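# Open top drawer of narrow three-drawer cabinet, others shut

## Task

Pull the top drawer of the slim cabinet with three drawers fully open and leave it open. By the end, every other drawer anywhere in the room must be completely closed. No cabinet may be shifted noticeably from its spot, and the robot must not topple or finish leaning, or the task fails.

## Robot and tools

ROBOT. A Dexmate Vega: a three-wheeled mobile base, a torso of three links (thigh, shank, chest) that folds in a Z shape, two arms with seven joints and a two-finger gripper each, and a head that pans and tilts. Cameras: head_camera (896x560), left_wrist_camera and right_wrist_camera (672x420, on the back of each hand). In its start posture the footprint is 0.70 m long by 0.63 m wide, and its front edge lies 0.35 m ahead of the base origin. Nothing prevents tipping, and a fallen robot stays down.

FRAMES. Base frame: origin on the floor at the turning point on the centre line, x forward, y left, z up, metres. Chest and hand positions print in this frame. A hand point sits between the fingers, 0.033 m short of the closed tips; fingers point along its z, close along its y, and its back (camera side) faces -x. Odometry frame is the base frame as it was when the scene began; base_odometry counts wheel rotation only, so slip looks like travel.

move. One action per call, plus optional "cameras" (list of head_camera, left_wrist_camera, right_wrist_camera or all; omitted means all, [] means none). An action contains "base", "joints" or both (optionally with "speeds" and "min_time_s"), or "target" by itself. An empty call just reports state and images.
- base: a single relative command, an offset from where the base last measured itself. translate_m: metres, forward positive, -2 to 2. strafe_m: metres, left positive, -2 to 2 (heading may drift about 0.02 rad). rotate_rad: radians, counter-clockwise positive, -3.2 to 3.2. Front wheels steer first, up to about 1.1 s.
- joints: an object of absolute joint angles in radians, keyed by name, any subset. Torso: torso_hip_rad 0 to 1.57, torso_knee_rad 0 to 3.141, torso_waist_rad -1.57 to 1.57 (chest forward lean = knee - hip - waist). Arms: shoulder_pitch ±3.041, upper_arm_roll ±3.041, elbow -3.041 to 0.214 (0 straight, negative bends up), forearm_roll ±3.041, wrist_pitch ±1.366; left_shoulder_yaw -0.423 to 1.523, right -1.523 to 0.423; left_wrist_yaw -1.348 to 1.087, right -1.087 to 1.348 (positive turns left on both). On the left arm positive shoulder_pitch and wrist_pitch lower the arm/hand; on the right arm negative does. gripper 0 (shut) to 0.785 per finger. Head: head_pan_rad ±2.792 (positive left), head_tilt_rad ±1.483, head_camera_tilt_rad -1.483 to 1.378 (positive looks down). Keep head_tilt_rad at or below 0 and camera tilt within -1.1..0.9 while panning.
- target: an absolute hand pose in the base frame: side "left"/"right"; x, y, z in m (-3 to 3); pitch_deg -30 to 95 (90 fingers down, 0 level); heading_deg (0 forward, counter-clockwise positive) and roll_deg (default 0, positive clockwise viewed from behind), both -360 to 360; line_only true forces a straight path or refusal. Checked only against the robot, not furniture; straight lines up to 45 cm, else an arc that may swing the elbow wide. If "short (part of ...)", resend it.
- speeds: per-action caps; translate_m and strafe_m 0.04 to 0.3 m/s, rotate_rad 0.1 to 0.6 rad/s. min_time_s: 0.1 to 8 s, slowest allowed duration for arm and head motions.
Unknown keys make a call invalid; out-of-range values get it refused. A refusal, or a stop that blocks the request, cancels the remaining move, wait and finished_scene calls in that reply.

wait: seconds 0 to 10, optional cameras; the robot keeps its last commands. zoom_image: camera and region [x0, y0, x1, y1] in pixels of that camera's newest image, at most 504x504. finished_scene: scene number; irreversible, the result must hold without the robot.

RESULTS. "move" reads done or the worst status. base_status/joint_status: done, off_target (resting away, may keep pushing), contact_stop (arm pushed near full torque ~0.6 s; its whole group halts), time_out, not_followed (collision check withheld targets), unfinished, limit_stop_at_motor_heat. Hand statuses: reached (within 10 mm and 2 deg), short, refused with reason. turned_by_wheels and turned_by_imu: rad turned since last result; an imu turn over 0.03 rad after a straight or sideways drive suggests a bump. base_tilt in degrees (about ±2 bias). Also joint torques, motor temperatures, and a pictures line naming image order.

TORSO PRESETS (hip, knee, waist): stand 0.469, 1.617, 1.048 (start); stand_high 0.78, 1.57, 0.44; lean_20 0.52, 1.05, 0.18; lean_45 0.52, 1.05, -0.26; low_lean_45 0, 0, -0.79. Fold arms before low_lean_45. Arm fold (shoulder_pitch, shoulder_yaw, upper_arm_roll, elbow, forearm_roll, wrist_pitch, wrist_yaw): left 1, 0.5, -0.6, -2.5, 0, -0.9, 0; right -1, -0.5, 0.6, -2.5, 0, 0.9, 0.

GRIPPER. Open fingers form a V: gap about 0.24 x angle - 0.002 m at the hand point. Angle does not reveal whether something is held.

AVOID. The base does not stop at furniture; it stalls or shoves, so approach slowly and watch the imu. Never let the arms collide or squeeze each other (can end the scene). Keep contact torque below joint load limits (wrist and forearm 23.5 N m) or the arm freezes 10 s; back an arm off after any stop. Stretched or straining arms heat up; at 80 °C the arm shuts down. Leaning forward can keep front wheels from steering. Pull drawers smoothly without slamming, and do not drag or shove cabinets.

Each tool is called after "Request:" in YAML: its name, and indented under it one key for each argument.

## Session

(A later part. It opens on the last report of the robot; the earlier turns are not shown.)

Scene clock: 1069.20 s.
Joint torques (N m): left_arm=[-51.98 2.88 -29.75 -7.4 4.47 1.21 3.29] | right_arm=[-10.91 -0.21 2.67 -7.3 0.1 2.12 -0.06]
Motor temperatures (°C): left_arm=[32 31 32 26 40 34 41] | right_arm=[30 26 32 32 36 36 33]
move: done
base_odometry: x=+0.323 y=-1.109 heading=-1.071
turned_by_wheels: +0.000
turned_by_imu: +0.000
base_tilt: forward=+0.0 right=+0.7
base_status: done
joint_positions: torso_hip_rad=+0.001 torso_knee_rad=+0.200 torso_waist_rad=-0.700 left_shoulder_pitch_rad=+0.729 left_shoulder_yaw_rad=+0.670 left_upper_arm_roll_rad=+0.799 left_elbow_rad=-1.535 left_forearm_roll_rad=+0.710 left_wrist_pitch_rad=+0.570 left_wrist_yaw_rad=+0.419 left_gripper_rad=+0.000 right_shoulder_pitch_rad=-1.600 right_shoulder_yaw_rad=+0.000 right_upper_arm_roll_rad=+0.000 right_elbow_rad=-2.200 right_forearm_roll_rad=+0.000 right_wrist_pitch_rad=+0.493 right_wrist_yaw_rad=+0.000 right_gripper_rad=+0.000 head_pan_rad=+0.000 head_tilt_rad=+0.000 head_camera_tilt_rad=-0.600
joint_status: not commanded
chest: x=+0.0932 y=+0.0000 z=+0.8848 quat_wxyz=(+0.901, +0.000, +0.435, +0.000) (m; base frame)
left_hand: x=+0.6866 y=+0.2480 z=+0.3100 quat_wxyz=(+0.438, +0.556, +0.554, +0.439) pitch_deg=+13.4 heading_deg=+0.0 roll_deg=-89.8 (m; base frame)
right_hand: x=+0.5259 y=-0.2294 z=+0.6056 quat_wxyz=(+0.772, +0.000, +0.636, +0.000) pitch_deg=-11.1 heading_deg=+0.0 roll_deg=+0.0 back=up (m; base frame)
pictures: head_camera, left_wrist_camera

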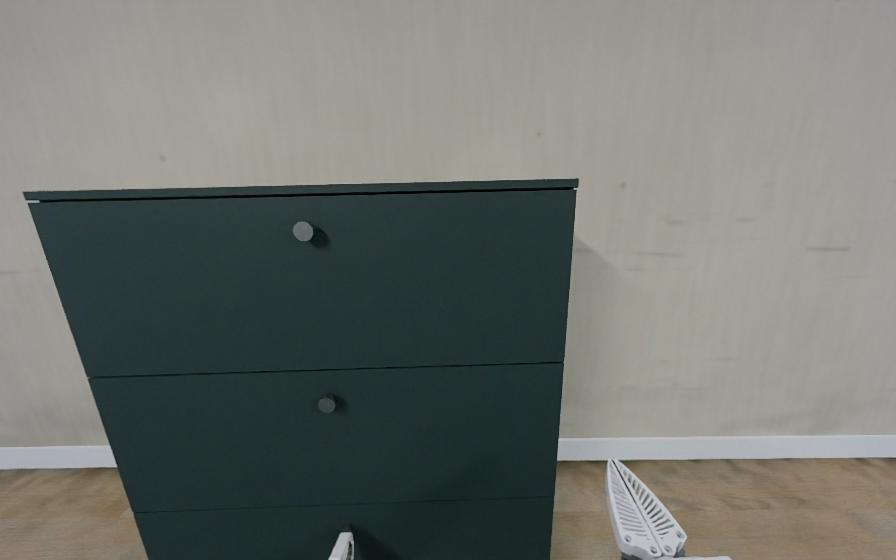

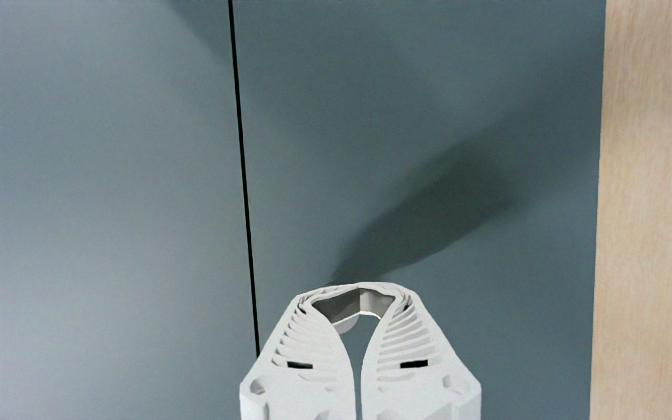

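Request:
move:
  base: {"translate_m":-0.3}
  cameras: []

Request:
move:
  base: {"rotate_rad":-1.44}
  joints: {"torso_hip_rad":0.2,"torso_knee_rad":0.9,"torso_waist_rad":0.1,"right_shoulder_pitch_rad":0.631,"right_shoulder_yaw_rad":-0.399,"right_upper_arm_roll_rad":-1.771,"right_elbow_rad":-1.606,"right_forearm_roll_rad":0.474,"right_wrist_pitch_rad":-1.159,"right_wrist_yaw_rad":0.911,"right_gripper_rad":0.1,"left_shoulder_pitch_rad":0.716,"left_shoulder_yaw_rad":0.928,"left_upper_arm_roll_rad":1.077,"left_elbow_rad":-1.357,"left_forearm_roll_rad":-0.861,"left_wrist_pitch_rad":-0.481,"left_wrist_yaw_rad":-0.177,"left_gripper_rad":0.0,"head_camera_tilt_rad":-0.3}
  cameras: ["head_camera"]

Scene clock: 1073.83 s.
Joint torques (N m): left_arm=[-15.26 3.61 -9.83 -5.72 1.76 0.16 1.67] | right_arm=[-10.33 -0.51 2.42 -7.6 0.11 2.74 -0.06]
Motor temperatures (°C): left_arm=[32 31 32 26 40 34 41] | right_arm=[30 26 32 32 36 36 33]
move: done
base_odometry: x=+0.180 y=-0.845 heading=-1.072
turned_by_wheels: -0.001
turned_by_imu: -0.002
base_tilt: forward=+0.0 right=+0.7
base_status: done
joint_positions: torso_hip_rad=+0.001 torso_knee_rad=+0.200 torso_waist_rad=-0.700 left_shoulder_pitch_rad=+0.728 left_shoulder_yaw_rad=+0.670 left_upper_arm_roll_rad=+0.797 left_elbow_rad=-1.535 left_forearm_roll_rad=+0.711 left_wrist_pitch_rad=+0.570 left_wrist_yaw_rad=+0.420 left_gripper_rad=+0.000 right_shoulder_pitch_rad=-1.600 right_shoulder_yaw_rad=+0.000 right_upper_arm_roll_rad=+0.000 right_elbow_rad=-2.200 right_forearm_roll_rad=+0.000 right_wrist_pitch_rad=+0.493 right_wrist_yaw_rad=+0.000 right_gripper_rad=+0.000 head_pan_rad=+0.000 head_tilt_rad=+0.000 head_camera_tilt_rad=-0.600
joint_status: not commanded
chest: x=+0.0931 y=+0.0000 z=+0.8848 quat_wxyz=(+0.901, +0.000, +0.435, +0.000) (m; base frame)
left_hand: x=+0.6879 y=+0.2487 z=+0.3118 quat_wxyz=(+0.438, +0.555, +0.553, +0.440) pitch_deg=+13.2 heading_deg=+0.0 roll_deg=-89.8 (m; base frame)
right_hand: x=+0.5259 y=-0.2294 z=+0.6057 quat_wxyz=(+0.772, +0.000, +0.636, +0.000) pitch_deg=-11.1 heading_deg=+0.0 roll_deg=+0.0 back=up (m; base frame)
pictures: none
No camera images: "cameras" was empty.

Scene clock: 1086.10 s.
Joint torques (N m): left_arm=[-21.83 9.17 -8.2 -3.13 -0.56 -2.58 -0.4] | right_arm=[20.53 0.5 9.97 -2.15 -0.03 1.46 -0.45]
Motor temperatures (°C): left_arm=[32 31 32 26 40 35 41] | right_arm=[30 26 32 32 36 36 33]
move: time_out
base_odometry: x=+0.182 y=-0.846 heading=-2.516
turned_by_wheels: -1.444
turned_by_imu: -1.437
base_tilt: forward=+0.1 right=+0.7
base_status: done
joint_positions: torso_hip_rad=+0.200 torso_knee_rad=+0.900 torso_waist_rad=+0.100 left_shoulder_pitch_rad=+0.716 left_shoulder_yaw_rad=+0.928 left_upper_arm_roll_rad=+1.077 left_elbow_rad=-1.357 left_forearm_roll_rad=-0.861 left_wrist_pitch_rad=-0.481 left_wrist_yaw_rad=-0.177 left_gripper_rad=+0.000 right_shoulder_pitch_rad=-0.005 right_shoulder_yaw_rad=-0.282 right_upper_arm_roll_rad=-1.263 right_elbow_rad=-1.780 right_forearm_roll_rad=+0.335 right_wrist_pitch_rad=-0.684 right_wrist_yaw_rad=+0.646 right_gripper_rad=+0.100 head_pan_rad=+0.000 head_tilt_rad=+0.000 head_camera_tilt_rad=-0.300
joint_status: right_shoulder_pitch_rad time_out (moved +1.595 of +2.231); right_shoulder_yaw_rad time_out (moved -0.282 of -0.399); right_upper_arm_roll_rad time_out (moved -1.262 of -1.771); right_elbow_rad time_out (moved +0.420 of +0.594); right_forearm_roll_rad time_out (moved +0.335 of +0.474); right_wrist_pitch_rad time_out (moved -1.177 of -1.652); right_wrist_yaw_rad time_out (moved +0.646 of +0.911); the others done
chest: x=+0.0911 y=+0.0000 z=+1.1998 quat_wxyz=(+0.955, +0.000, +0.296, +0.000) (m; base frame)
left_hand: x=+0.6709 y=+0.1162 z=+0.6610 quat_wxyz=(+0.572, +0.271, +0.746, -0.209) pitch_deg=+15.0 heading_deg=-40.0 roll_deg=-0.1 back=up (m; base frame)
right_hand: x=+0.5077 y=+0.3210 z=+0.8326 quat_wxyz=(+0.364, -0.742, +0.512, +0.234) pitch_deg=+38.6 heading_deg=+88.1 roll_deg=-22.6 back=up (m; base frame)
pictures: head_camera
joint command not followed: on one or more control steps a check withheld the commanded joint targets of the right arm, and it was not sent them on those steps.
cause: the commanded joint targets, or the way to them, would bring a part of the robot too close to another arm (this arm's fingers and the left arm's palm, at the place that arm is still heading or pushing toward).

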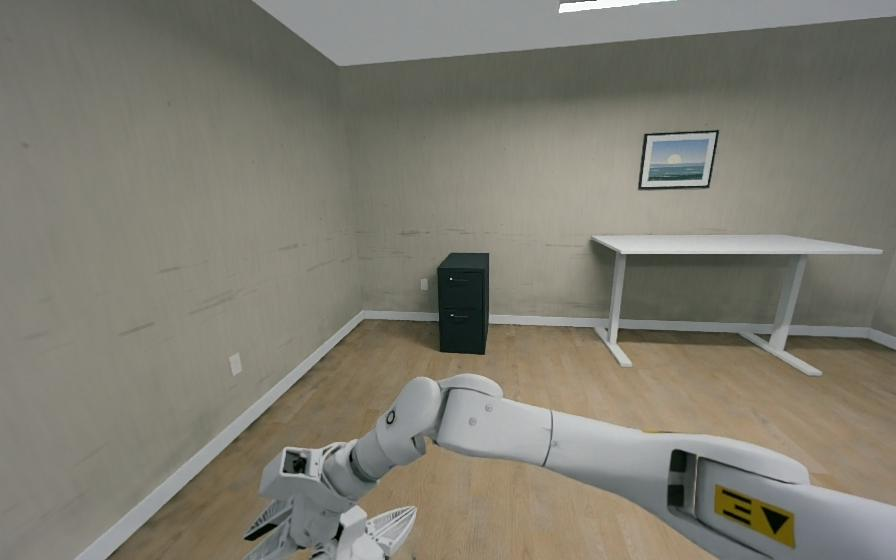

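Request:
move:
  joints: {"left_shoulder_pitch_rad":1.6,"left_shoulder_yaw_rad":0.3,"left_upper_arm_roll_rad":0.5,"left_elbow_rad":-2.0,"left_forearm_roll_rad":-0.5,"left_wrist_pitch_rad":-0.3,"left_wrist_yaw_rad":0.0}
  base: {"translate_m":1.4}
  cameras: ["head_camera"]

Request:
move:
  joints: {"right_shoulder_pitch_rad":0.631,"right_shoulder_yaw_rad":-0.399,"right_upper_arm_roll_rad":-1.771,"right_elbow_rad":-1.606,"right_forearm_roll_rad":0.474,"right_wrist_pitch_rad":-1.159,"right_wrist_yaw_rad":0.911}
  cameras: ["head_camera"]

Scene clock: 1093.23 s.
Joint torques (N m): left_arm=[2.9 -4.83 -3.85 -8.58 1.11 -2.58 -0.59] | right_arm=[21.7 1.8 10.06 -2.39 0.03 1.92 -0.59]
Motor temperatures (°C): left_arm=[32 31 32 26 40 35 41] | right_arm=[30 26 32 32 36 36 33]
move: done
base_odometry: x=-0.953 y=-1.665 heading=-2.517
turned_by_wheels: -0.001
turned_by_imu: -0.002
base_tilt: forward=+0.1 right=+0.8
base_status: done
joint_positions: torso_hip_rad=+0.200 torso_knee_rad=+0.900 torso_waist_rad=+0.100 left_shoulder_pitch_rad=+1.600 left_shoulder_yaw_rad=+0.300 left_upper_arm_roll_rad=+0.500 left_elbow_rad=-2.000 left_forearm_roll_rad=-0.500 left_wrist_pitch_rad=-0.300 left_wrist_yaw_rad=+0.000 left_gripper_rad=+0.000 right_shoulder_pitch_rad=-0.005 right_shoulder_yaw_rad=-0.282 right_upper_arm_roll_rad=-1.263 right_elbow_rad=-1.780 right_forearm_roll_rad=+0.335 right_wrist_pitch_rad=-0.684 right_wrist_yaw_rad=+0.646 right_gripper_rad=+0.100 head_pan_rad=+0.000 head_tilt_rad=+0.000 head_camera_tilt_rad=-0.300
joint_status: all done
chest: x=+0.0911 y=+0.0000 z=+1.1999 quat_wxyz=(+0.955, +0.000, +0.296, +0.000) (m; base frame)
left_hand: x=+0.5313 y=-0.0302 z=+0.8066 quat_wxyz=(+0.623, -0.044, +0.706, -0.334) pitch_deg=+0.1 heading_deg=-24.7 roll_deg=-31.8 back=up (m; base frame)
right_hand: x=+0.5077 y=+0.3210 z=+0.8326 quat_wxyz=(+0.364, -0.742, +0.512, +0.234) pitch_deg=+38.6 heading_deg=+88.1 roll_deg=-22.6 back=up (m; base frame)
pictures: head_camera

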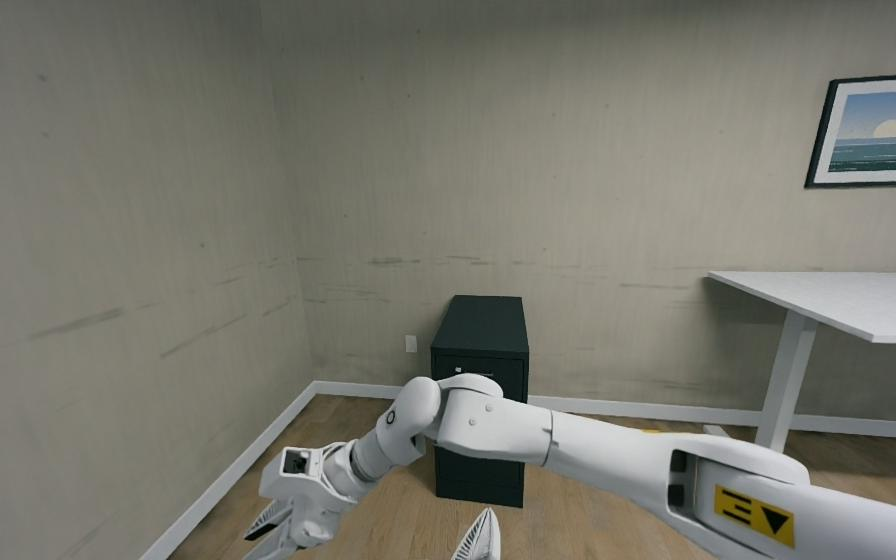

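Scene clock: 1096.80 s.
Joint torques (N m): left_arm=[3.05 -5.48 -3.35 -8.01 1.1 -3.16 -0.38] | right_arm=[37.74 -3.9 7.65 3.2 -0.58 -0.82 0.07]
Motor temperatures (°C): left_arm=[32 31 32 26 40 35 41] | right_arm=[30 26 32 32 36 36 33]
move: done
base_odometry: x=-0.953 y=-1.665 heading=-2.517
turned_by_wheels: +0.000
turned_by_imu: +0.000
base_tilt: forward=+0.1 right=+0.8
base_status: not commanded
joint_positions: torso_hip_rad=+0.200 torso_knee_rad=+0.900 torso_waist_rad=+0.100 left_shoulder_pitch_rad=+1.600 left_shoulder_yaw_rad=+0.300 left_upper_arm_roll_rad=+0.500 left_elbow_rad=-2.000 left_forearm_roll_rad=-0.500 left_wrist_pitch_rad=-0.300 left_wrist_yaw_rad=+0.000 left_gripper_rad=+0.000 right_shoulder_pitch_rad=+0.627 right_shoulder_yaw_rad=-0.398 right_upper_arm_roll_rad=-1.768 right_elbow_rad=-1.607 right_forearm_roll_rad=+0.473 right_wrist_pitch_rad=-1.156 right_wrist_yaw_rad=+0.909 right_gripper_rad=+0.100 head_pan_rad=+0.000 head_tilt_rad=+0.000 head_camera_tilt_rad=-0.300
joint_status: all done
chest: x=+0.0911 y=+0.0000 z=+1.1999 quat_wxyz=(+0.955, +0.000, +0.296, +0.000) (m; base frame)
left_hand: x=+0.5313 y=-0.0302 z=+0.8066 quat_wxyz=(+0.623, -0.044, +0.706, -0.334) pitch_deg=+0.1 heading_deg=-24.7 roll_deg=-31.8 back=up (m; base frame)
right_hand: x=+0.6586 y=-0.0473 z=+0.7780 quat_wxyz=(+0.062, -0.706, +0.703, -0.059) pitch_deg=+80.1 heading_deg=+1.5 roll_deg=-88.8 (m; base frame)
pictures: head_camera

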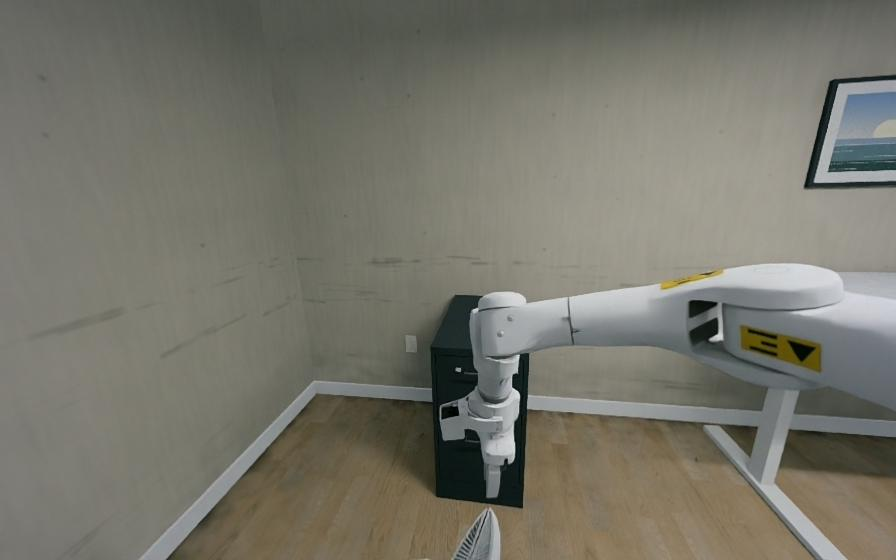

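Request:
zoom_image:
  camera: "head_camera"
  region: [400, 270, 560, 370]

Scaled by 3.150 from the camera's 896x560 image, which has a finer 960x600 frame.

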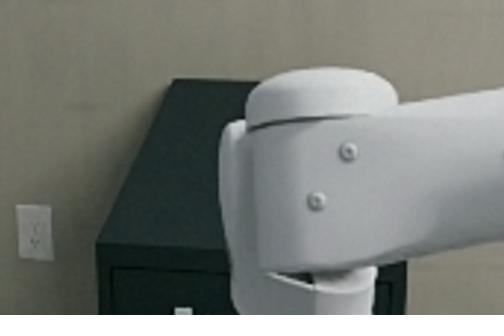

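Request:
move:
  base: {"rotate_rad":-0.14}
  joints: {"left_shoulder_pitch_rad":0.716,"left_shoulder_yaw_rad":1.2,"left_upper_arm_roll_rad":1.077,"left_elbow_rad":-1.357,"left_forearm_roll_rad":-0.861,"left_wrist_pitch_rad":-0.481,"left_wrist_yaw_rad":-0.177}
  cameras: ["head_camera"]

Request:
zoom_image:
  camera: "head_camera"
  region: [400, 270, 560, 370]

Scene clock: 1102.00 s.
Joint torques (N m): left_arm=[-20.56 13.34 -8.17 0.39 -0.88 -2.74 -0.14] | right_arm=[39.6 -1.95 7.68 2.45 -0.56 0.11 -0.1]
Motor temperatures (°C): left_arm=[32 31 32 26 40 35 41] | right_arm=[30 26 32 32 36 36 33]
move: done
base_odometry: x=-0.953 y=-1.666 heading=-2.657
turned_by_wheels: -0.140
turned_by_imu: -0.140
base_tilt: forward=+0.1 right=+0.7
base_status: done
joint_positions: torso_hip_rad=+0.200 torso_knee_rad=+0.900 torso_waist_rad=+0.100 left_shoulder_pitch_rad=+0.720 left_shoulder_yaw_rad=+1.196 left_upper_arm_roll_rad=+1.074 left_elbow_rad=-1.360 left_forearm_roll_rad=-0.859 left_wrist_pitch_rad=-0.480 left_wrist_yaw_rad=-0.176 left_gripper_rad=+0.000 right_shoulder_pitch_rad=+0.631 right_shoulder_yaw_rad=-0.399 right_upper_arm_roll_rad=-1.771 right_elbow_rad=-1.606 right_forearm_roll_rad=+0.474 right_wrist_pitch_rad=-1.159 right_wrist_yaw_rad=+0.911 right_gripper_rad=+0.100 head_pan_rad=+0.000 head_tilt_rad=+0.000 head_camera_tilt_rad=-0.300
joint_status: all done
chest: x=+0.0911 y=+0.0000 z=+1.1999 quat_wxyz=(+0.955, +0.000, +0.296, +0.000) (m; base frame)
left_hand: x=+0.6717 y=+0.2854 z=+0.6531 quat_wxyz=(+0.538, +0.318, +0.775, -0.092) pitch_deg=+23.8 heading_deg=-32.0 roll_deg=+12.6 back=up (m; base frame)
right_hand: x=+0.6592 y=-0.0501 z=+0.7788 quat_wxyz=(+0.061, -0.704, +0.705, -0.061) pitch_deg=+80.1 heading_deg=-0.1 roll_deg=+89.9 (m; base frame)
pictures: head_camera

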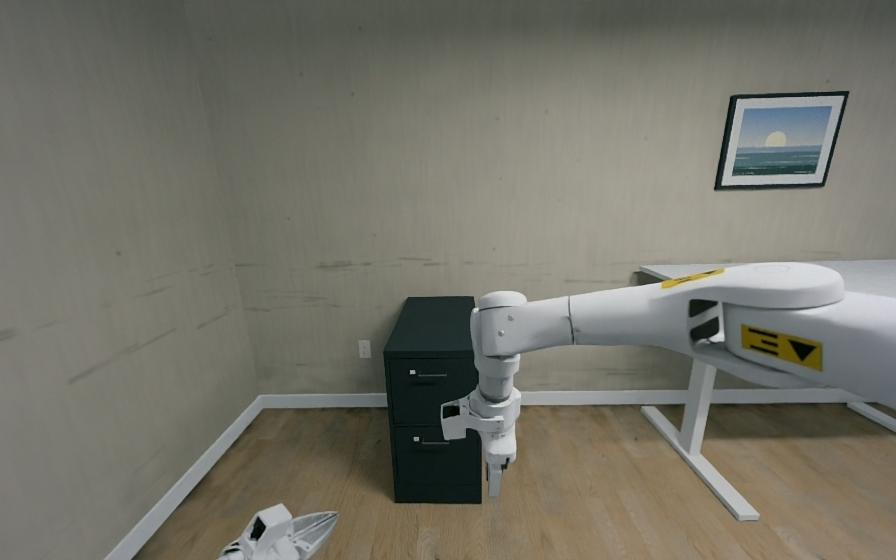

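Scaled by 3.150 from the camera's 896x560 image, which has a finer 960x600 frame.

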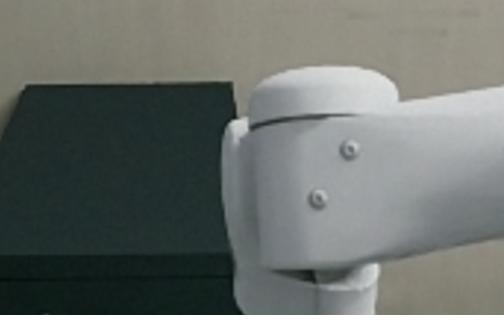

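Request:
move:
  base: {"rotate_rad":-0.03}
  cameras: []

Request:
move:
  base: {"strafe_m":0.148}
  cameras: []

Request:
move:
  base: {"translate_m":0.4}
  cameras: ["head_camera","left_wrist_camera","right_wrist_camera"]

Scene clock: 1103.20 s.
Joint torques (N m): left_arm=[-20.93 10.78 -7.68 -1.71 -1.01 -2.4 0.04] | right_arm=[38.01 -2.73 8 2.45 -0.69 -0.39 -0.01]
Motor temperatures (°C): left_arm=[32 31 32 26 40 35 41] | right_arm=[30 26 32 32 36 36 33]
move: done
base_odometry: x=-0.953 y=-1.666 heading=-2.687
turned_by_wheels: -0.030
turned_by_imu: -0.030
base_tilt: forward=+0.1 right=+0.7
base_status: done
joint_positions: torso_hip_rad=+0.200 torso_knee_rad=+0.900 torso_waist_rad=+0.100 left_shoulder_pitch_rad=+0.716 left_shoulder_yaw_rad=+1.200 left_upper_arm_roll_rad=+1.077 left_elbow_rad=-1.357 left_forearm_roll_rad=-0.861 left_wrist_pitch_rad=-0.481 left_wrist_yaw_rad=-0.177 left_gripper_rad=+0.000 right_shoulder_pitch_rad=+0.631 right_shoulder_yaw_rad=-0.399 right_upper_arm_roll_rad=-1.771 right_elbow_rad=-1.606 right_forearm_roll_rad=+0.474 right_wrist_pitch_rad=-1.159 right_wrist_yaw_rad=+0.911 right_gripper_rad=+0.100 head_pan_rad=+0.000 head_tilt_rad=+0.000 head_camera_tilt_rad=-0.300
joint_status: not commanded
chest: x=+0.0911 y=+0.0000 z=+1.1999 quat_wxyz=(+0.955, +0.000, +0.296, +0.000) (m; base frame)
left_hand: x=+0.6727 y=+0.2887 z=+0.6538 quat_wxyz=(+0.538, +0.318, +0.775, -0.090) pitch_deg=+23.9 heading_deg=-31.7 roll_deg=+12.9 back=up (m; base frame)
right_hand: x=+0.6592 y=-0.0501 z=+0.7788 quat_wxyz=(+0.061, -0.704, +0.705, -0.061) pitch_deg=+80.1 heading_deg=-0.1 roll_deg=+89.9 (m; base frame)
pictures: none
No camera images: "cameras" was empty.

Scene clock: 1105.47 s.
Joint torques (N m): left_arm=[-19.82 12.52 -7.9 -1.39 -0.92 -2.41 -0.01] | right_arm=[39.04 -2.92 7.82 3.28 -0.77 -0.67 -0.04]
Motor temperatures (°C): left_arm=[32 31 32 26 40 35 41] | right_arm=[30 26 32 32 36 36 33]
move: done
base_odometry: x=-0.888 y=-1.798 heading=-2.683
turned_by_wheels: +0.004
turned_by_imu: +0.002
base_tilt: forward=+0.1 right=+0.7
base_status: done
joint_positions: torso_hip_rad=+0.200 torso_knee_rad=+0.900 torso_waist_rad=+0.100 left_shoulder_pitch_rad=+0.716 left_shoulder_yaw_rad=+1.200 left_upper_arm_roll_rad=+1.077 left_elbow_rad=-1.357 left_forearm_roll_rad=-0.861 left_wrist_pitch_rad=-0.481 left_wrist_yaw_rad=-0.177 left_gripper_rad=+0.000 right_shoulder_pitch_rad=+0.631 right_shoulder_yaw_rad=-0.399 right_upper_arm_roll_rad=-1.771 right_elbow_rad=-1.606 right_forearm_roll_rad=+0.474 right_wrist_pitch_rad=-1.159 right_wrist_yaw_rad=+0.911 right_gripper_rad=+0.100 head_pan_rad=+0.000 head_tilt_rad=+0.000 head_camera_tilt_rad=-0.300
joint_status: not commanded
chest: x=+0.0911 y=+0.0000 z=+1.1999 quat_wxyz=(+0.955, +0.000, +0.296, +0.000) (m; base frame)
left_hand: x=+0.6727 y=+0.2889 z=+0.6539 quat_wxyz=(+0.538, +0.318, +0.775, -0.089) pitch_deg=+23.9 heading_deg=-31.7 roll_deg=+12.9 back=up (m; base frame)
right_hand: x=+0.6592 y=-0.0501 z=+0.7789 quat_wxyz=(+0.061, -0.704, +0.705, -0.061) pitch_deg=+80.1 heading_deg=-0.1 roll_deg=+89.9 (m; base frame)
pictures: none
No camera images: "cameras" was empty.

Scene clock: 1108.93 s.
Joint torques (N m): left_arm=[-20.57 13.24 -8.49 -0.12 -0.84 -2.71 -0.04] | right_arm=[38.57 -3.32 8.17 2.24 -0.83 -0.23 -0.36]
Motor temperatures (°C): left_arm=[32 31 32 26 40 35 41] | right_arm=[31 26 32 32 36 36 33]
move: done
base_odometry: x=-1.247 y=-1.975 heading=-2.684
turned_by_wheels: -0.001
turned_by_imu: -0.001
base_tilt: forward=+0.1 right=+0.7
base_status: done
joint_positions: torso_hip_rad=+0.200 torso_knee_rad=+0.900 torso_waist_rad=+0.100 left_shoulder_pitch_rad=+0.716 left_shoulder_yaw_rad=+1.200 left_upper_arm_roll_rad=+1.077 left_elbow_rad=-1.357 left_forearm_roll_rad=-0.861 left_wrist_pitch_rad=-0.481 left_wrist_yaw_rad=-0.177 left_gripper_rad=+0.000 right_shoulder_pitch_rad=+0.631 right_shoulder_yaw_rad=-0.399 right_upper_arm_roll_rad=-1.771 right_elbow_rad=-1.606 right_forearm_roll_rad=+0.474 right_wrist_pitch_rad=-1.159 right_wrist_yaw_rad=+0.911 right_gripper_rad=+0.100 head_pan_rad=+0.000 head_tilt_rad=+0.000 head_camera_tilt_rad=-0.300
joint_status: not commanded
chest: x=+0.0911 y=+0.0000 z=+1.1999 quat_wxyz=(+0.955, +0.000, +0.296, +0.000) (m; base frame)
left_hand: x=+0.6727 y=+0.2889 z=+0.6538 quat_wxyz=(+0.538, +0.318, +0.775, -0.089) pitch_deg=+23.9 heading_deg=-31.7 roll_deg=+12.9 back=up (m; base frame)
right_hand: x=+0.6592 y=-0.0501 z=+0.7788 quat_wxyz=(+0.061, -0.704, +0.705, -0.061) pitch_deg=+80.1 heading_deg=-0.1 roll_deg=+89.9 (m; base frame)
pictures: head_camera, left_wrist_camera, right_wrist_camera

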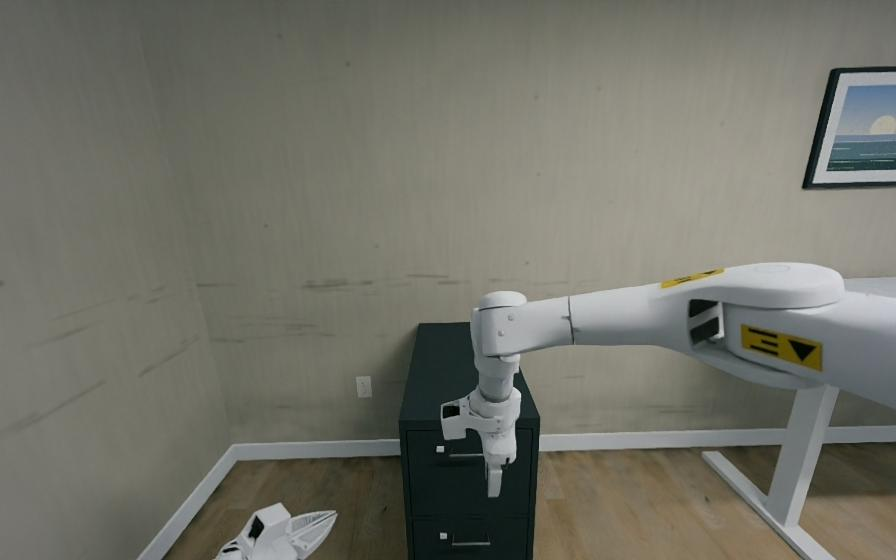

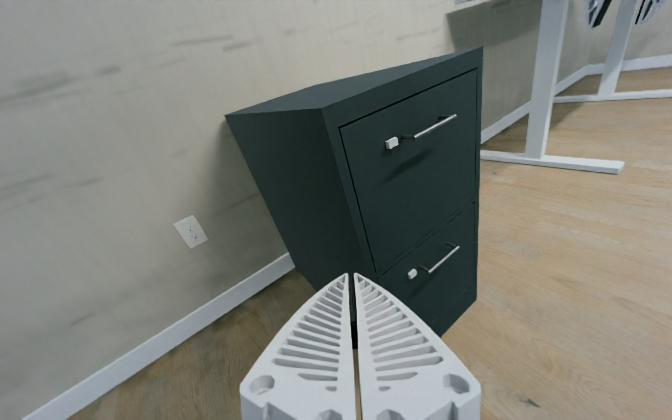

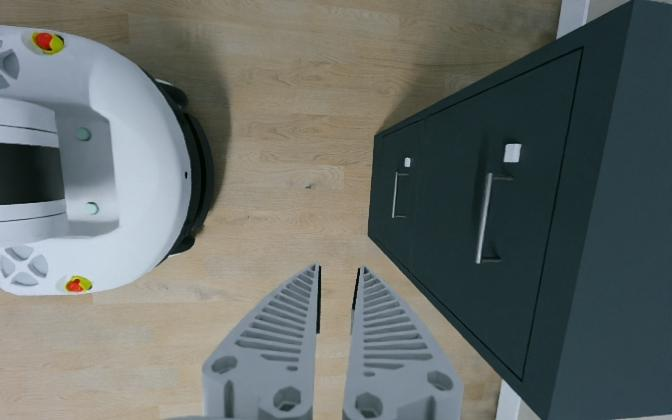

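Request:
zoom_image:
  camera: "head_camera"
  region: [380, 310, 560, 490]

Request:
zoom_image:
  camera: "right_wrist_camera"
  region: [420, 120, 580, 300]

Scaled by 2.800 from the camera's 896x560 image, which has a finer 960x600 frame.

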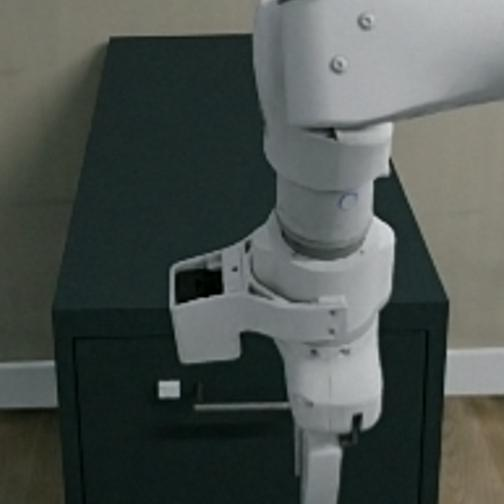

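Scaled by 2.800 from the camera's 672x420 image, which has a finer 960x600 frame.

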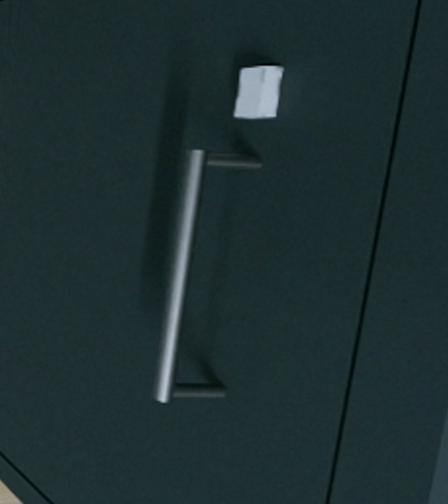

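Request:
move:
  base: {"translate_m":0.12}
  joints: {"left_shoulder_yaw_rad":0.928}
  cameras: ["head_camera","left_wrist_camera","right_wrist_camera"]

Request:
zoom_image:
  camera: "right_wrist_camera"
  region: [300, 100, 500, 300]

Request:
zoom_image:
  camera: "left_wrist_camera"
  region: [300, 60, 540, 300]

Scene clock: 1112.97 s.
Joint torques (N m): left_arm=[-20.55 4.29 -7.53 -3.59 -0.4 -2.79 -0.04] | right_arm=[37.91 -2.55 8.3 1.81 -0.66 0.01 -0.24]
Motor temperatures (°C): left_arm=[32 31 32 26 40 35 41] | right_arm=[31 26 32 31 36 36 33]
move: done
base_odometry: x=-1.355 y=-2.028 heading=-2.684
turned_by_wheels: +0.000
turned_by_imu: +0.000
base_tilt: forward=+0.1 right=+0.7
base_status: done
joint_positions: torso_hip_rad=+0.200 torso_knee_rad=+0.900 torso_waist_rad=+0.100 left_shoulder_pitch_rad=+0.716 left_shoulder_yaw_rad=+0.932 left_upper_arm_roll_rad=+1.077 left_elbow_rad=-1.357 left_forearm_roll_rad=-0.861 left_wrist_pitch_rad=-0.481 left_wrist_yaw_rad=-0.177 left_gripper_rad=+0.000 right_shoulder_pitch_rad=+0.631 right_shoulder_yaw_rad=-0.399 right_upper_arm_roll_rad=-1.771 right_elbow_rad=-1.606 right_forearm_roll_rad=+0.474 right_wrist_pitch_rad=-1.159 right_wrist_yaw_rad=+0.911 right_gripper_rad=+0.100 head_pan_rad=+0.000 head_tilt_rad=+0.000 head_camera_tilt_rad=-0.300
joint_status: all done
chest: x=+0.0911 y=+0.0000 z=+1.1999 quat_wxyz=(+0.955, +0.000, +0.296, +0.000) (m; base frame)
left_hand: x=+0.6710 y=+0.1188 z=+0.6605 quat_wxyz=(+0.571, +0.272, +0.746, -0.207) pitch_deg=+15.2 heading_deg=-39.9 roll_deg=+0.1 back=up (m; base frame)
right_hand: x=+0.6592 y=-0.0501 z=+0.7788 quat_wxyz=(+0.061, -0.704, +0.705, -0.061) pitch_deg=+80.1 heading_deg=-0.1 roll_deg=+89.9 (m; base frame)
pictures: head_camera, left_wrist_camera, right_wrist_camera

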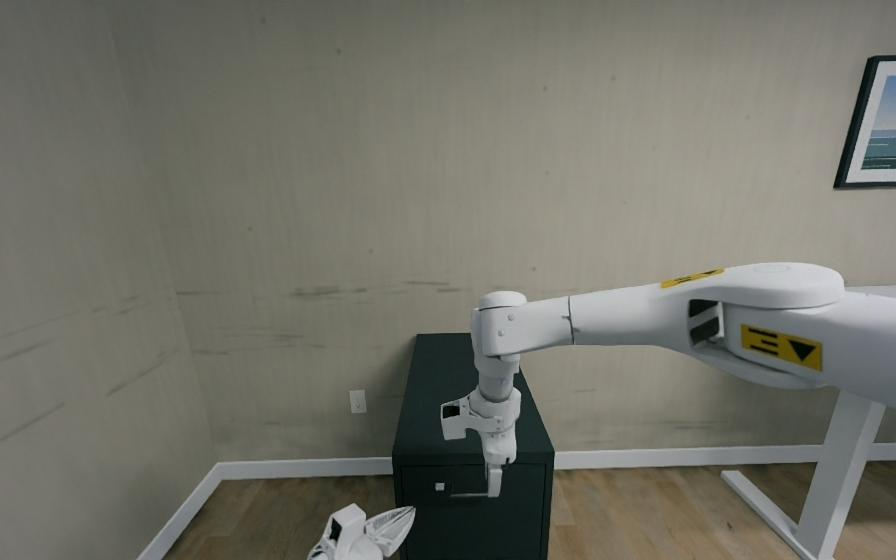

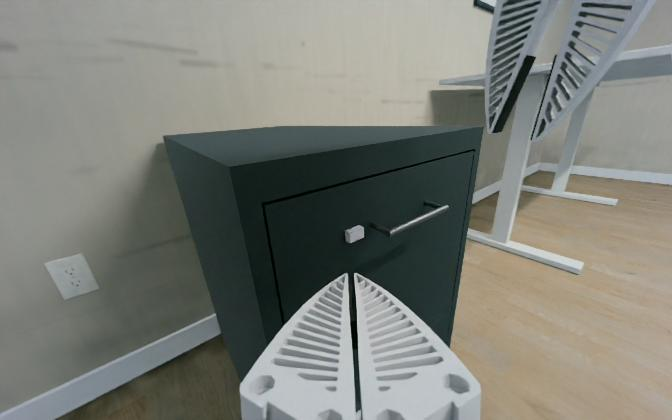

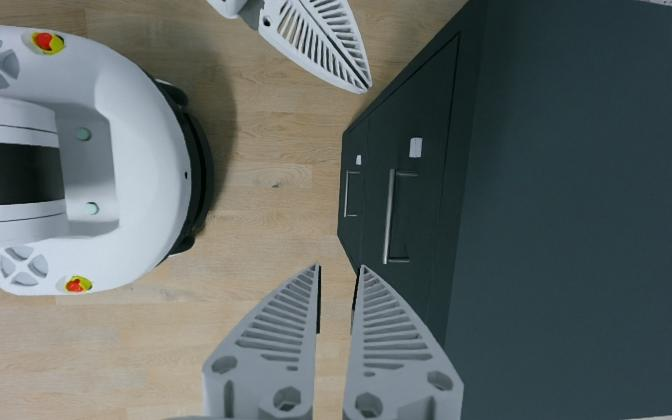

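Scaled by 2.520 from the camera's 672x420 image, which has a finer 960x600 frame.

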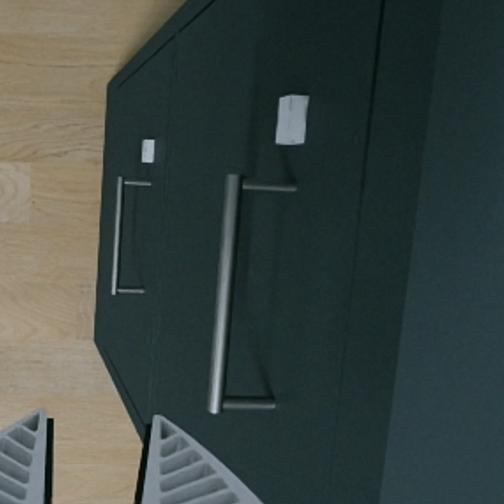

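Scaled by 2.100 from the camera's 672x420 image, which has a finer 960x600 frame.

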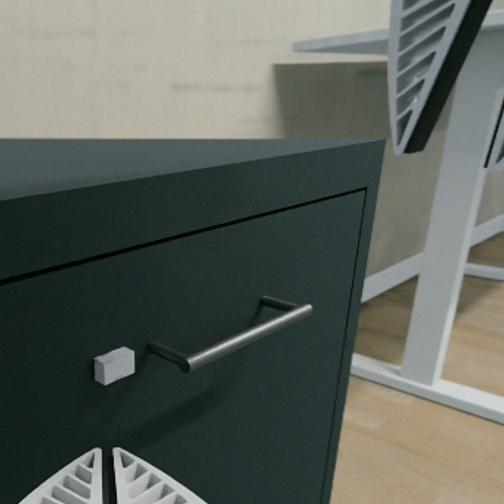

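Request:
move:
  base: {"translate_m":0.055}
  cameras: ["head_camera","left_wrist_camera","right_wrist_camera"]

Request:
zoom_image:
  camera: "right_wrist_camera"
  region: [250, 120, 450, 320]

Request:
zoom_image:
  camera: "left_wrist_camera"
  region: [300, 120, 500, 320]

Scene clock: 1115.80 s.
Joint torques (N m): left_arm=[-20.34 2.08 -8.14 -3.19 -0.23 -2.69 -0.13] | right_arm=[39.05 -2.19 8.37 2.7 -0.59 -1.05 -0.32]
Motor temperatures (°C): left_arm=[32 31 32 26 40 35 41] | right_arm=[31 26 32 31 36 36 33]
move: done
base_odometry: x=-1.404 y=-2.053 heading=-2.685
turned_by_wheels: -0.001
turned_by_imu: +0.000
base_tilt: forward=+0.0 right=+0.8
base_status: done
joint_positions: torso_hip_rad=+0.200 torso_knee_rad=+0.900 torso_waist_rad=+0.100 left_shoulder_pitch_rad=+0.716 left_shoulder_yaw_rad=+0.928 left_upper_arm_roll_rad=+1.077 left_elbow_rad=-1.357 left_forearm_roll_rad=-0.861 left_wrist_pitch_rad=-0.481 left_wrist_yaw_rad=-0.177 left_gripper_rad=+0.000 right_shoulder_pitch_rad=+0.631 right_shoulder_yaw_rad=-0.399 right_upper_arm_roll_rad=-1.771 right_elbow_rad=-1.606 right_forearm_roll_rad=+0.474 right_wrist_pitch_rad=-1.159 right_wrist_yaw_rad=+0.911 right_gripper_rad=+0.100 head_pan_rad=+0.000 head_tilt_rad=+0.000 head_camera_tilt_rad=-0.300
joint_status: not commanded
chest: x=+0.0911 y=+0.0000 z=+1.1999 quat_wxyz=(+0.955, +0.000, +0.296, +0.000) (m; base frame)
left_hand: x=+0.6709 y=+0.1163 z=+0.6609 quat_wxyz=(+0.572, +0.271, +0.746, -0.209) pitch_deg=+15.0 heading_deg=-40.0 roll_deg=-0.1 back=up (m; base frame)
right_hand: x=+0.6592 y=-0.0501 z=+0.7788 quat_wxyz=(+0.061, -0.704, +0.705, -0.061) pitch_deg=+80.1 heading_deg=-0.1 roll_deg=+89.9 (m; base frame)
pictures: head_camera, left_wrist_camera, right_wrist_camera

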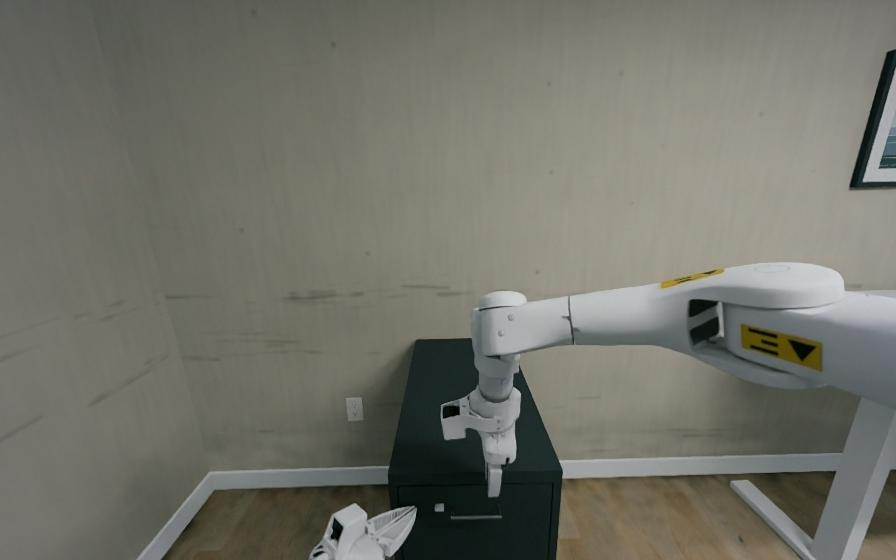

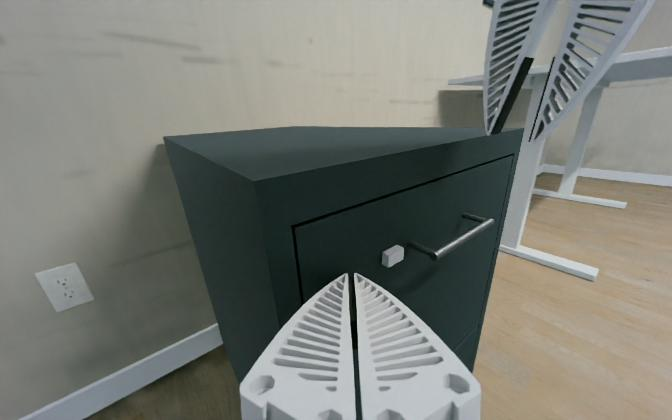

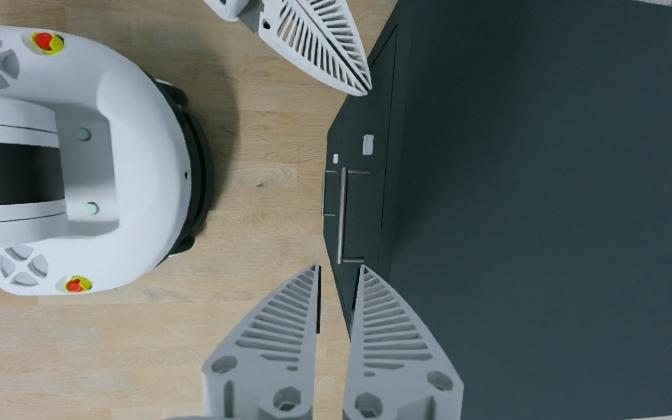

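Scaled by 2.520 from the camera's 672x420 image, which has a finer 960x600 frame.

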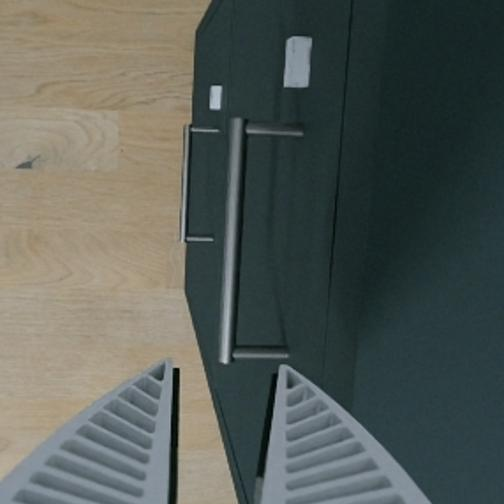

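Scaled by 2.520 from the camera's 672x420 image, which has a finer 960x600 frame.

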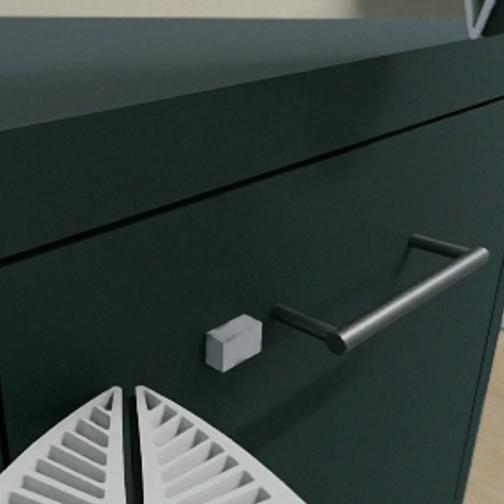

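Request:
move:
  target: {"side":"right","x":0.689,"y":-0.038,"z":0.653,"pitch_deg":80,"heading_deg":0,"roll_deg":90}
  cameras: ["head_camera","right_wrist_camera"]

Request:
zoom_image:
  camera: "right_wrist_camera"
  region: [250, 120, 450, 320]

Scene clock: 1128.67 s.
Joint torques (N m): left_arm=[-20.17 5.33 -7.87 -4.96 -0.35 -3.31 -0.02] | right_arm=[42.23 -10.29 10.48 12.36 -10.19 1.73 -20.88]
Motor temperatures (°C): left_arm=[32 31 32 26 40 35 41] | right_arm=[31 27 32 32 41 36 38]
move: short
TORQUE FAULT: right_wrist_yaw_rad reached its load limit. The right arm stopped for 10 seconds, dropped its targets and accepts commands again: back off and push less far. The stop added 9.5 s to the call and to motion_time.
base_odometry: x=-1.404 y=-2.053 heading=-2.685
turned_by_wheels: -0.001
turned_by_imu: -0.001
base_tilt: forward=+0.0 right=+0.7
base_status: not commanded
joint_positions: torso_hip_rad=+0.201 torso_knee_rad=+0.899 torso_waist_rad=+0.101 left_shoulder_pitch_rad=+0.716 left_shoulder_yaw_rad=+0.928 left_upper_arm_roll_rad=+1.077 left_elbow_rad=-1.357 left_forearm_roll_rad=-0.861 left_wrist_pitch_rad=-0.481 left_wrist_yaw_rad=-0.177 left_gripper_rad=+0.000 right_shoulder_pitch_rad=+0.415 right_shoulder_yaw_rad=-0.235 right_upper_arm_roll_rad=-1.802 right_elbow_rad=-1.235 right_forearm_roll_rad=+0.406 right_wrist_pitch_rad=-0.954 right_wrist_yaw_rad=+0.838 right_gripper_rad=+0.100 head_pan_rad=+0.000 head_tilt_rad=+0.000 head_camera_tilt_rad=-0.300
joint_status: not commanded
chest: x=+0.0894 y=+0.0000 z=+1.2002 quat_wxyz=(+0.956, +0.000, +0.294, +0.000) (m; base frame)
left_hand: x=+0.6705 y=+0.1163 z=+0.6628 quat_wxyz=(+0.573, +0.271, +0.745, -0.208) pitch_deg=+14.9 heading_deg=-40.0 roll_deg=+0.0 back=up (m; base frame)
right_hand: x=+0.6789 y=-0.0358 z=+0.6661 quat_wxyz=(+0.058, -0.705, +0.705, -0.054) pitch_deg=+81.0 heading_deg=+2.0 roll_deg=-87.9 (m; base frame)
right_hand_status: short (straight line, planned for 1.7 s): torque_fault, 17 mm and 1.0 deg off.
pictures: head_camera, right_wrist_camera

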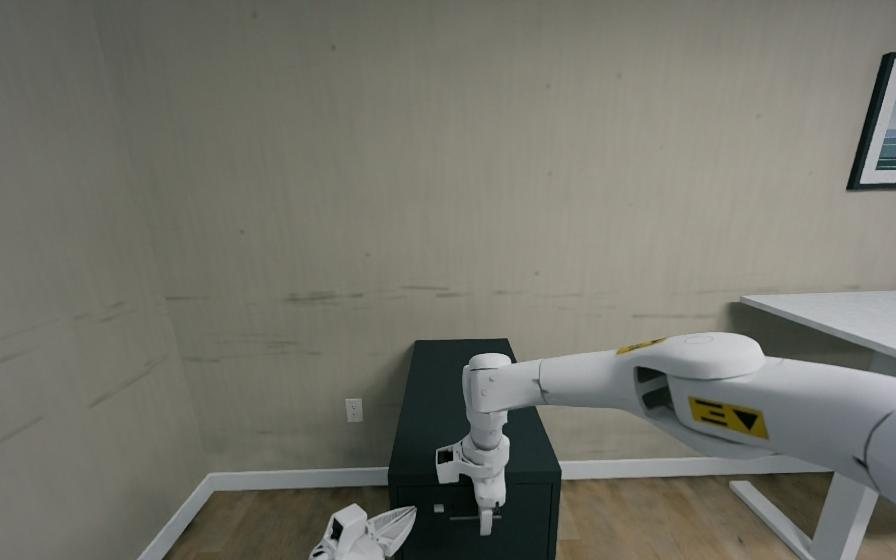

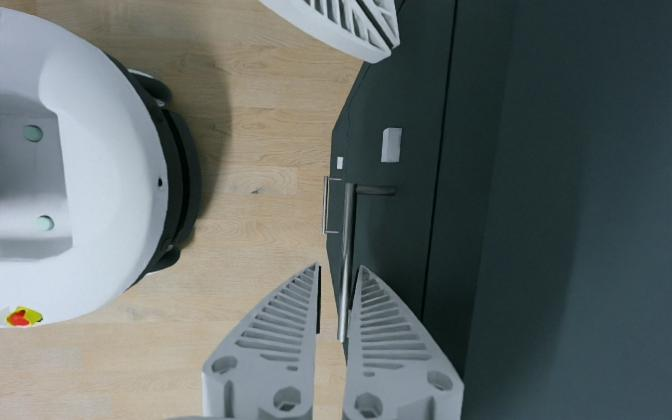

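Scaled by 2.520 from the camera's 672x420 image, which has a finer 960x600 frame.

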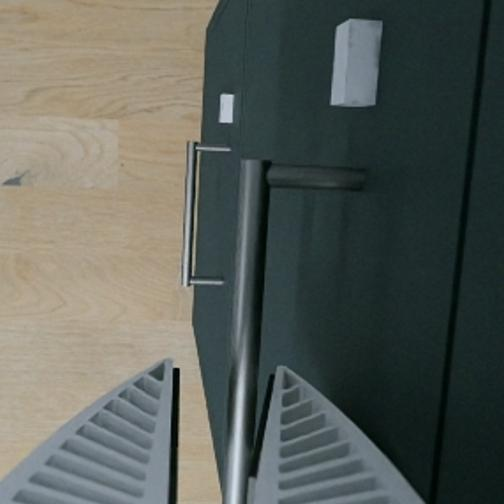

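Request:
move:
  target: {"side":"right","x":0.668,"y":-0.02,"z":0.74,"pitch_deg":80,"heading_deg":0,"roll_deg":90}
  cameras: ["right_wrist_camera"]

Request:
zoom_image:
  camera: "right_wrist_camera"
  region: [250, 120, 450, 320]

Scene clock: 1131.13 s.
Joint torques (N m): left_arm=[-19.48 3.76 -8.24 -2.9 -0.48 -2.84 -0.05] | right_arm=[39.27 -2.56 14.53 -0.59 -0.5 -0.24 0.06]
Motor temperatures (°C): left_arm=[32 31 32 26 40 35 41] | right_arm=[31 27 33 32 41 36 38]
move: done
base_odometry: x=-1.404 y=-2.053 heading=-2.685
turned_by_wheels: +0.000
turned_by_imu: +0.001
base_tilt: forward=+0.1 right=+0.7
base_status: not commanded
joint_positions: torso_hip_rad=+0.200 torso_knee_rad=+0.900 torso_waist_rad=+0.100 left_shoulder_pitch_rad=+0.716 left_shoulder_yaw_rad=+0.928 left_upper_arm_roll_rad=+1.077 left_elbow_rad=-1.357 left_forearm_roll_rad=-0.861 left_wrist_pitch_rad=-0.481 left_wrist_yaw_rad=-0.177 left_gripper_rad=+0.000 right_shoulder_pitch_rad=+0.539 right_shoulder_yaw_rad=-0.268 right_upper_arm_roll_rad=-1.771 right_elbow_rad=-1.424 right_forearm_roll_rad=+0.448 right_wrist_pitch_rad=-1.111 right_wrist_yaw_rad=+0.878 right_gripper_rad=+0.100 head_pan_rad=+0.000 head_tilt_rad=+0.000 head_camera_tilt_rad=-0.300
joint_status: not commanded
chest: x=+0.0910 y=+0.0000 z=+1.1999 quat_wxyz=(+0.955, +0.000, +0.296, +0.000) (m; base frame)
left_hand: x=+0.6709 y=+0.1163 z=+0.6610 quat_wxyz=(+0.572, +0.271, +0.746, -0.209) pitch_deg=+15.0 heading_deg=-40.0 roll_deg=-0.1 back=up (m; base frame)
right_hand: x=+0.6686 y=-0.0204 z=+0.7364 quat_wxyz=(+0.060, -0.705, +0.705, -0.061) pitch_deg=+80.2 heading_deg=+0.0 roll_deg=+90.0 (m; base frame)
right_hand_status: reached (straight line, planned for 0.9 s): 4 mm and 0.2 deg off.
pictures: right_wrist_camera

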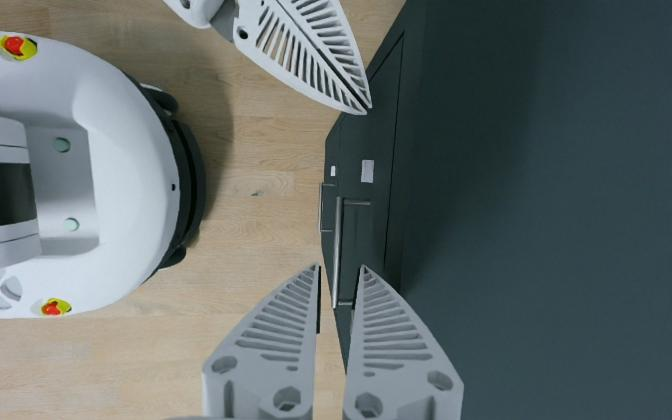

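Scaled by 2.520 from the camera's 672x420 image, which has a finer 960x600 frame.

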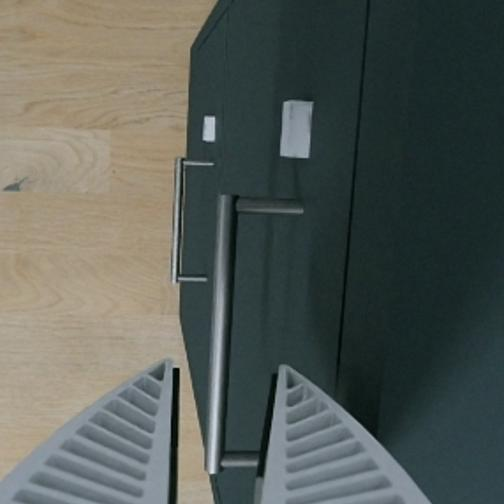

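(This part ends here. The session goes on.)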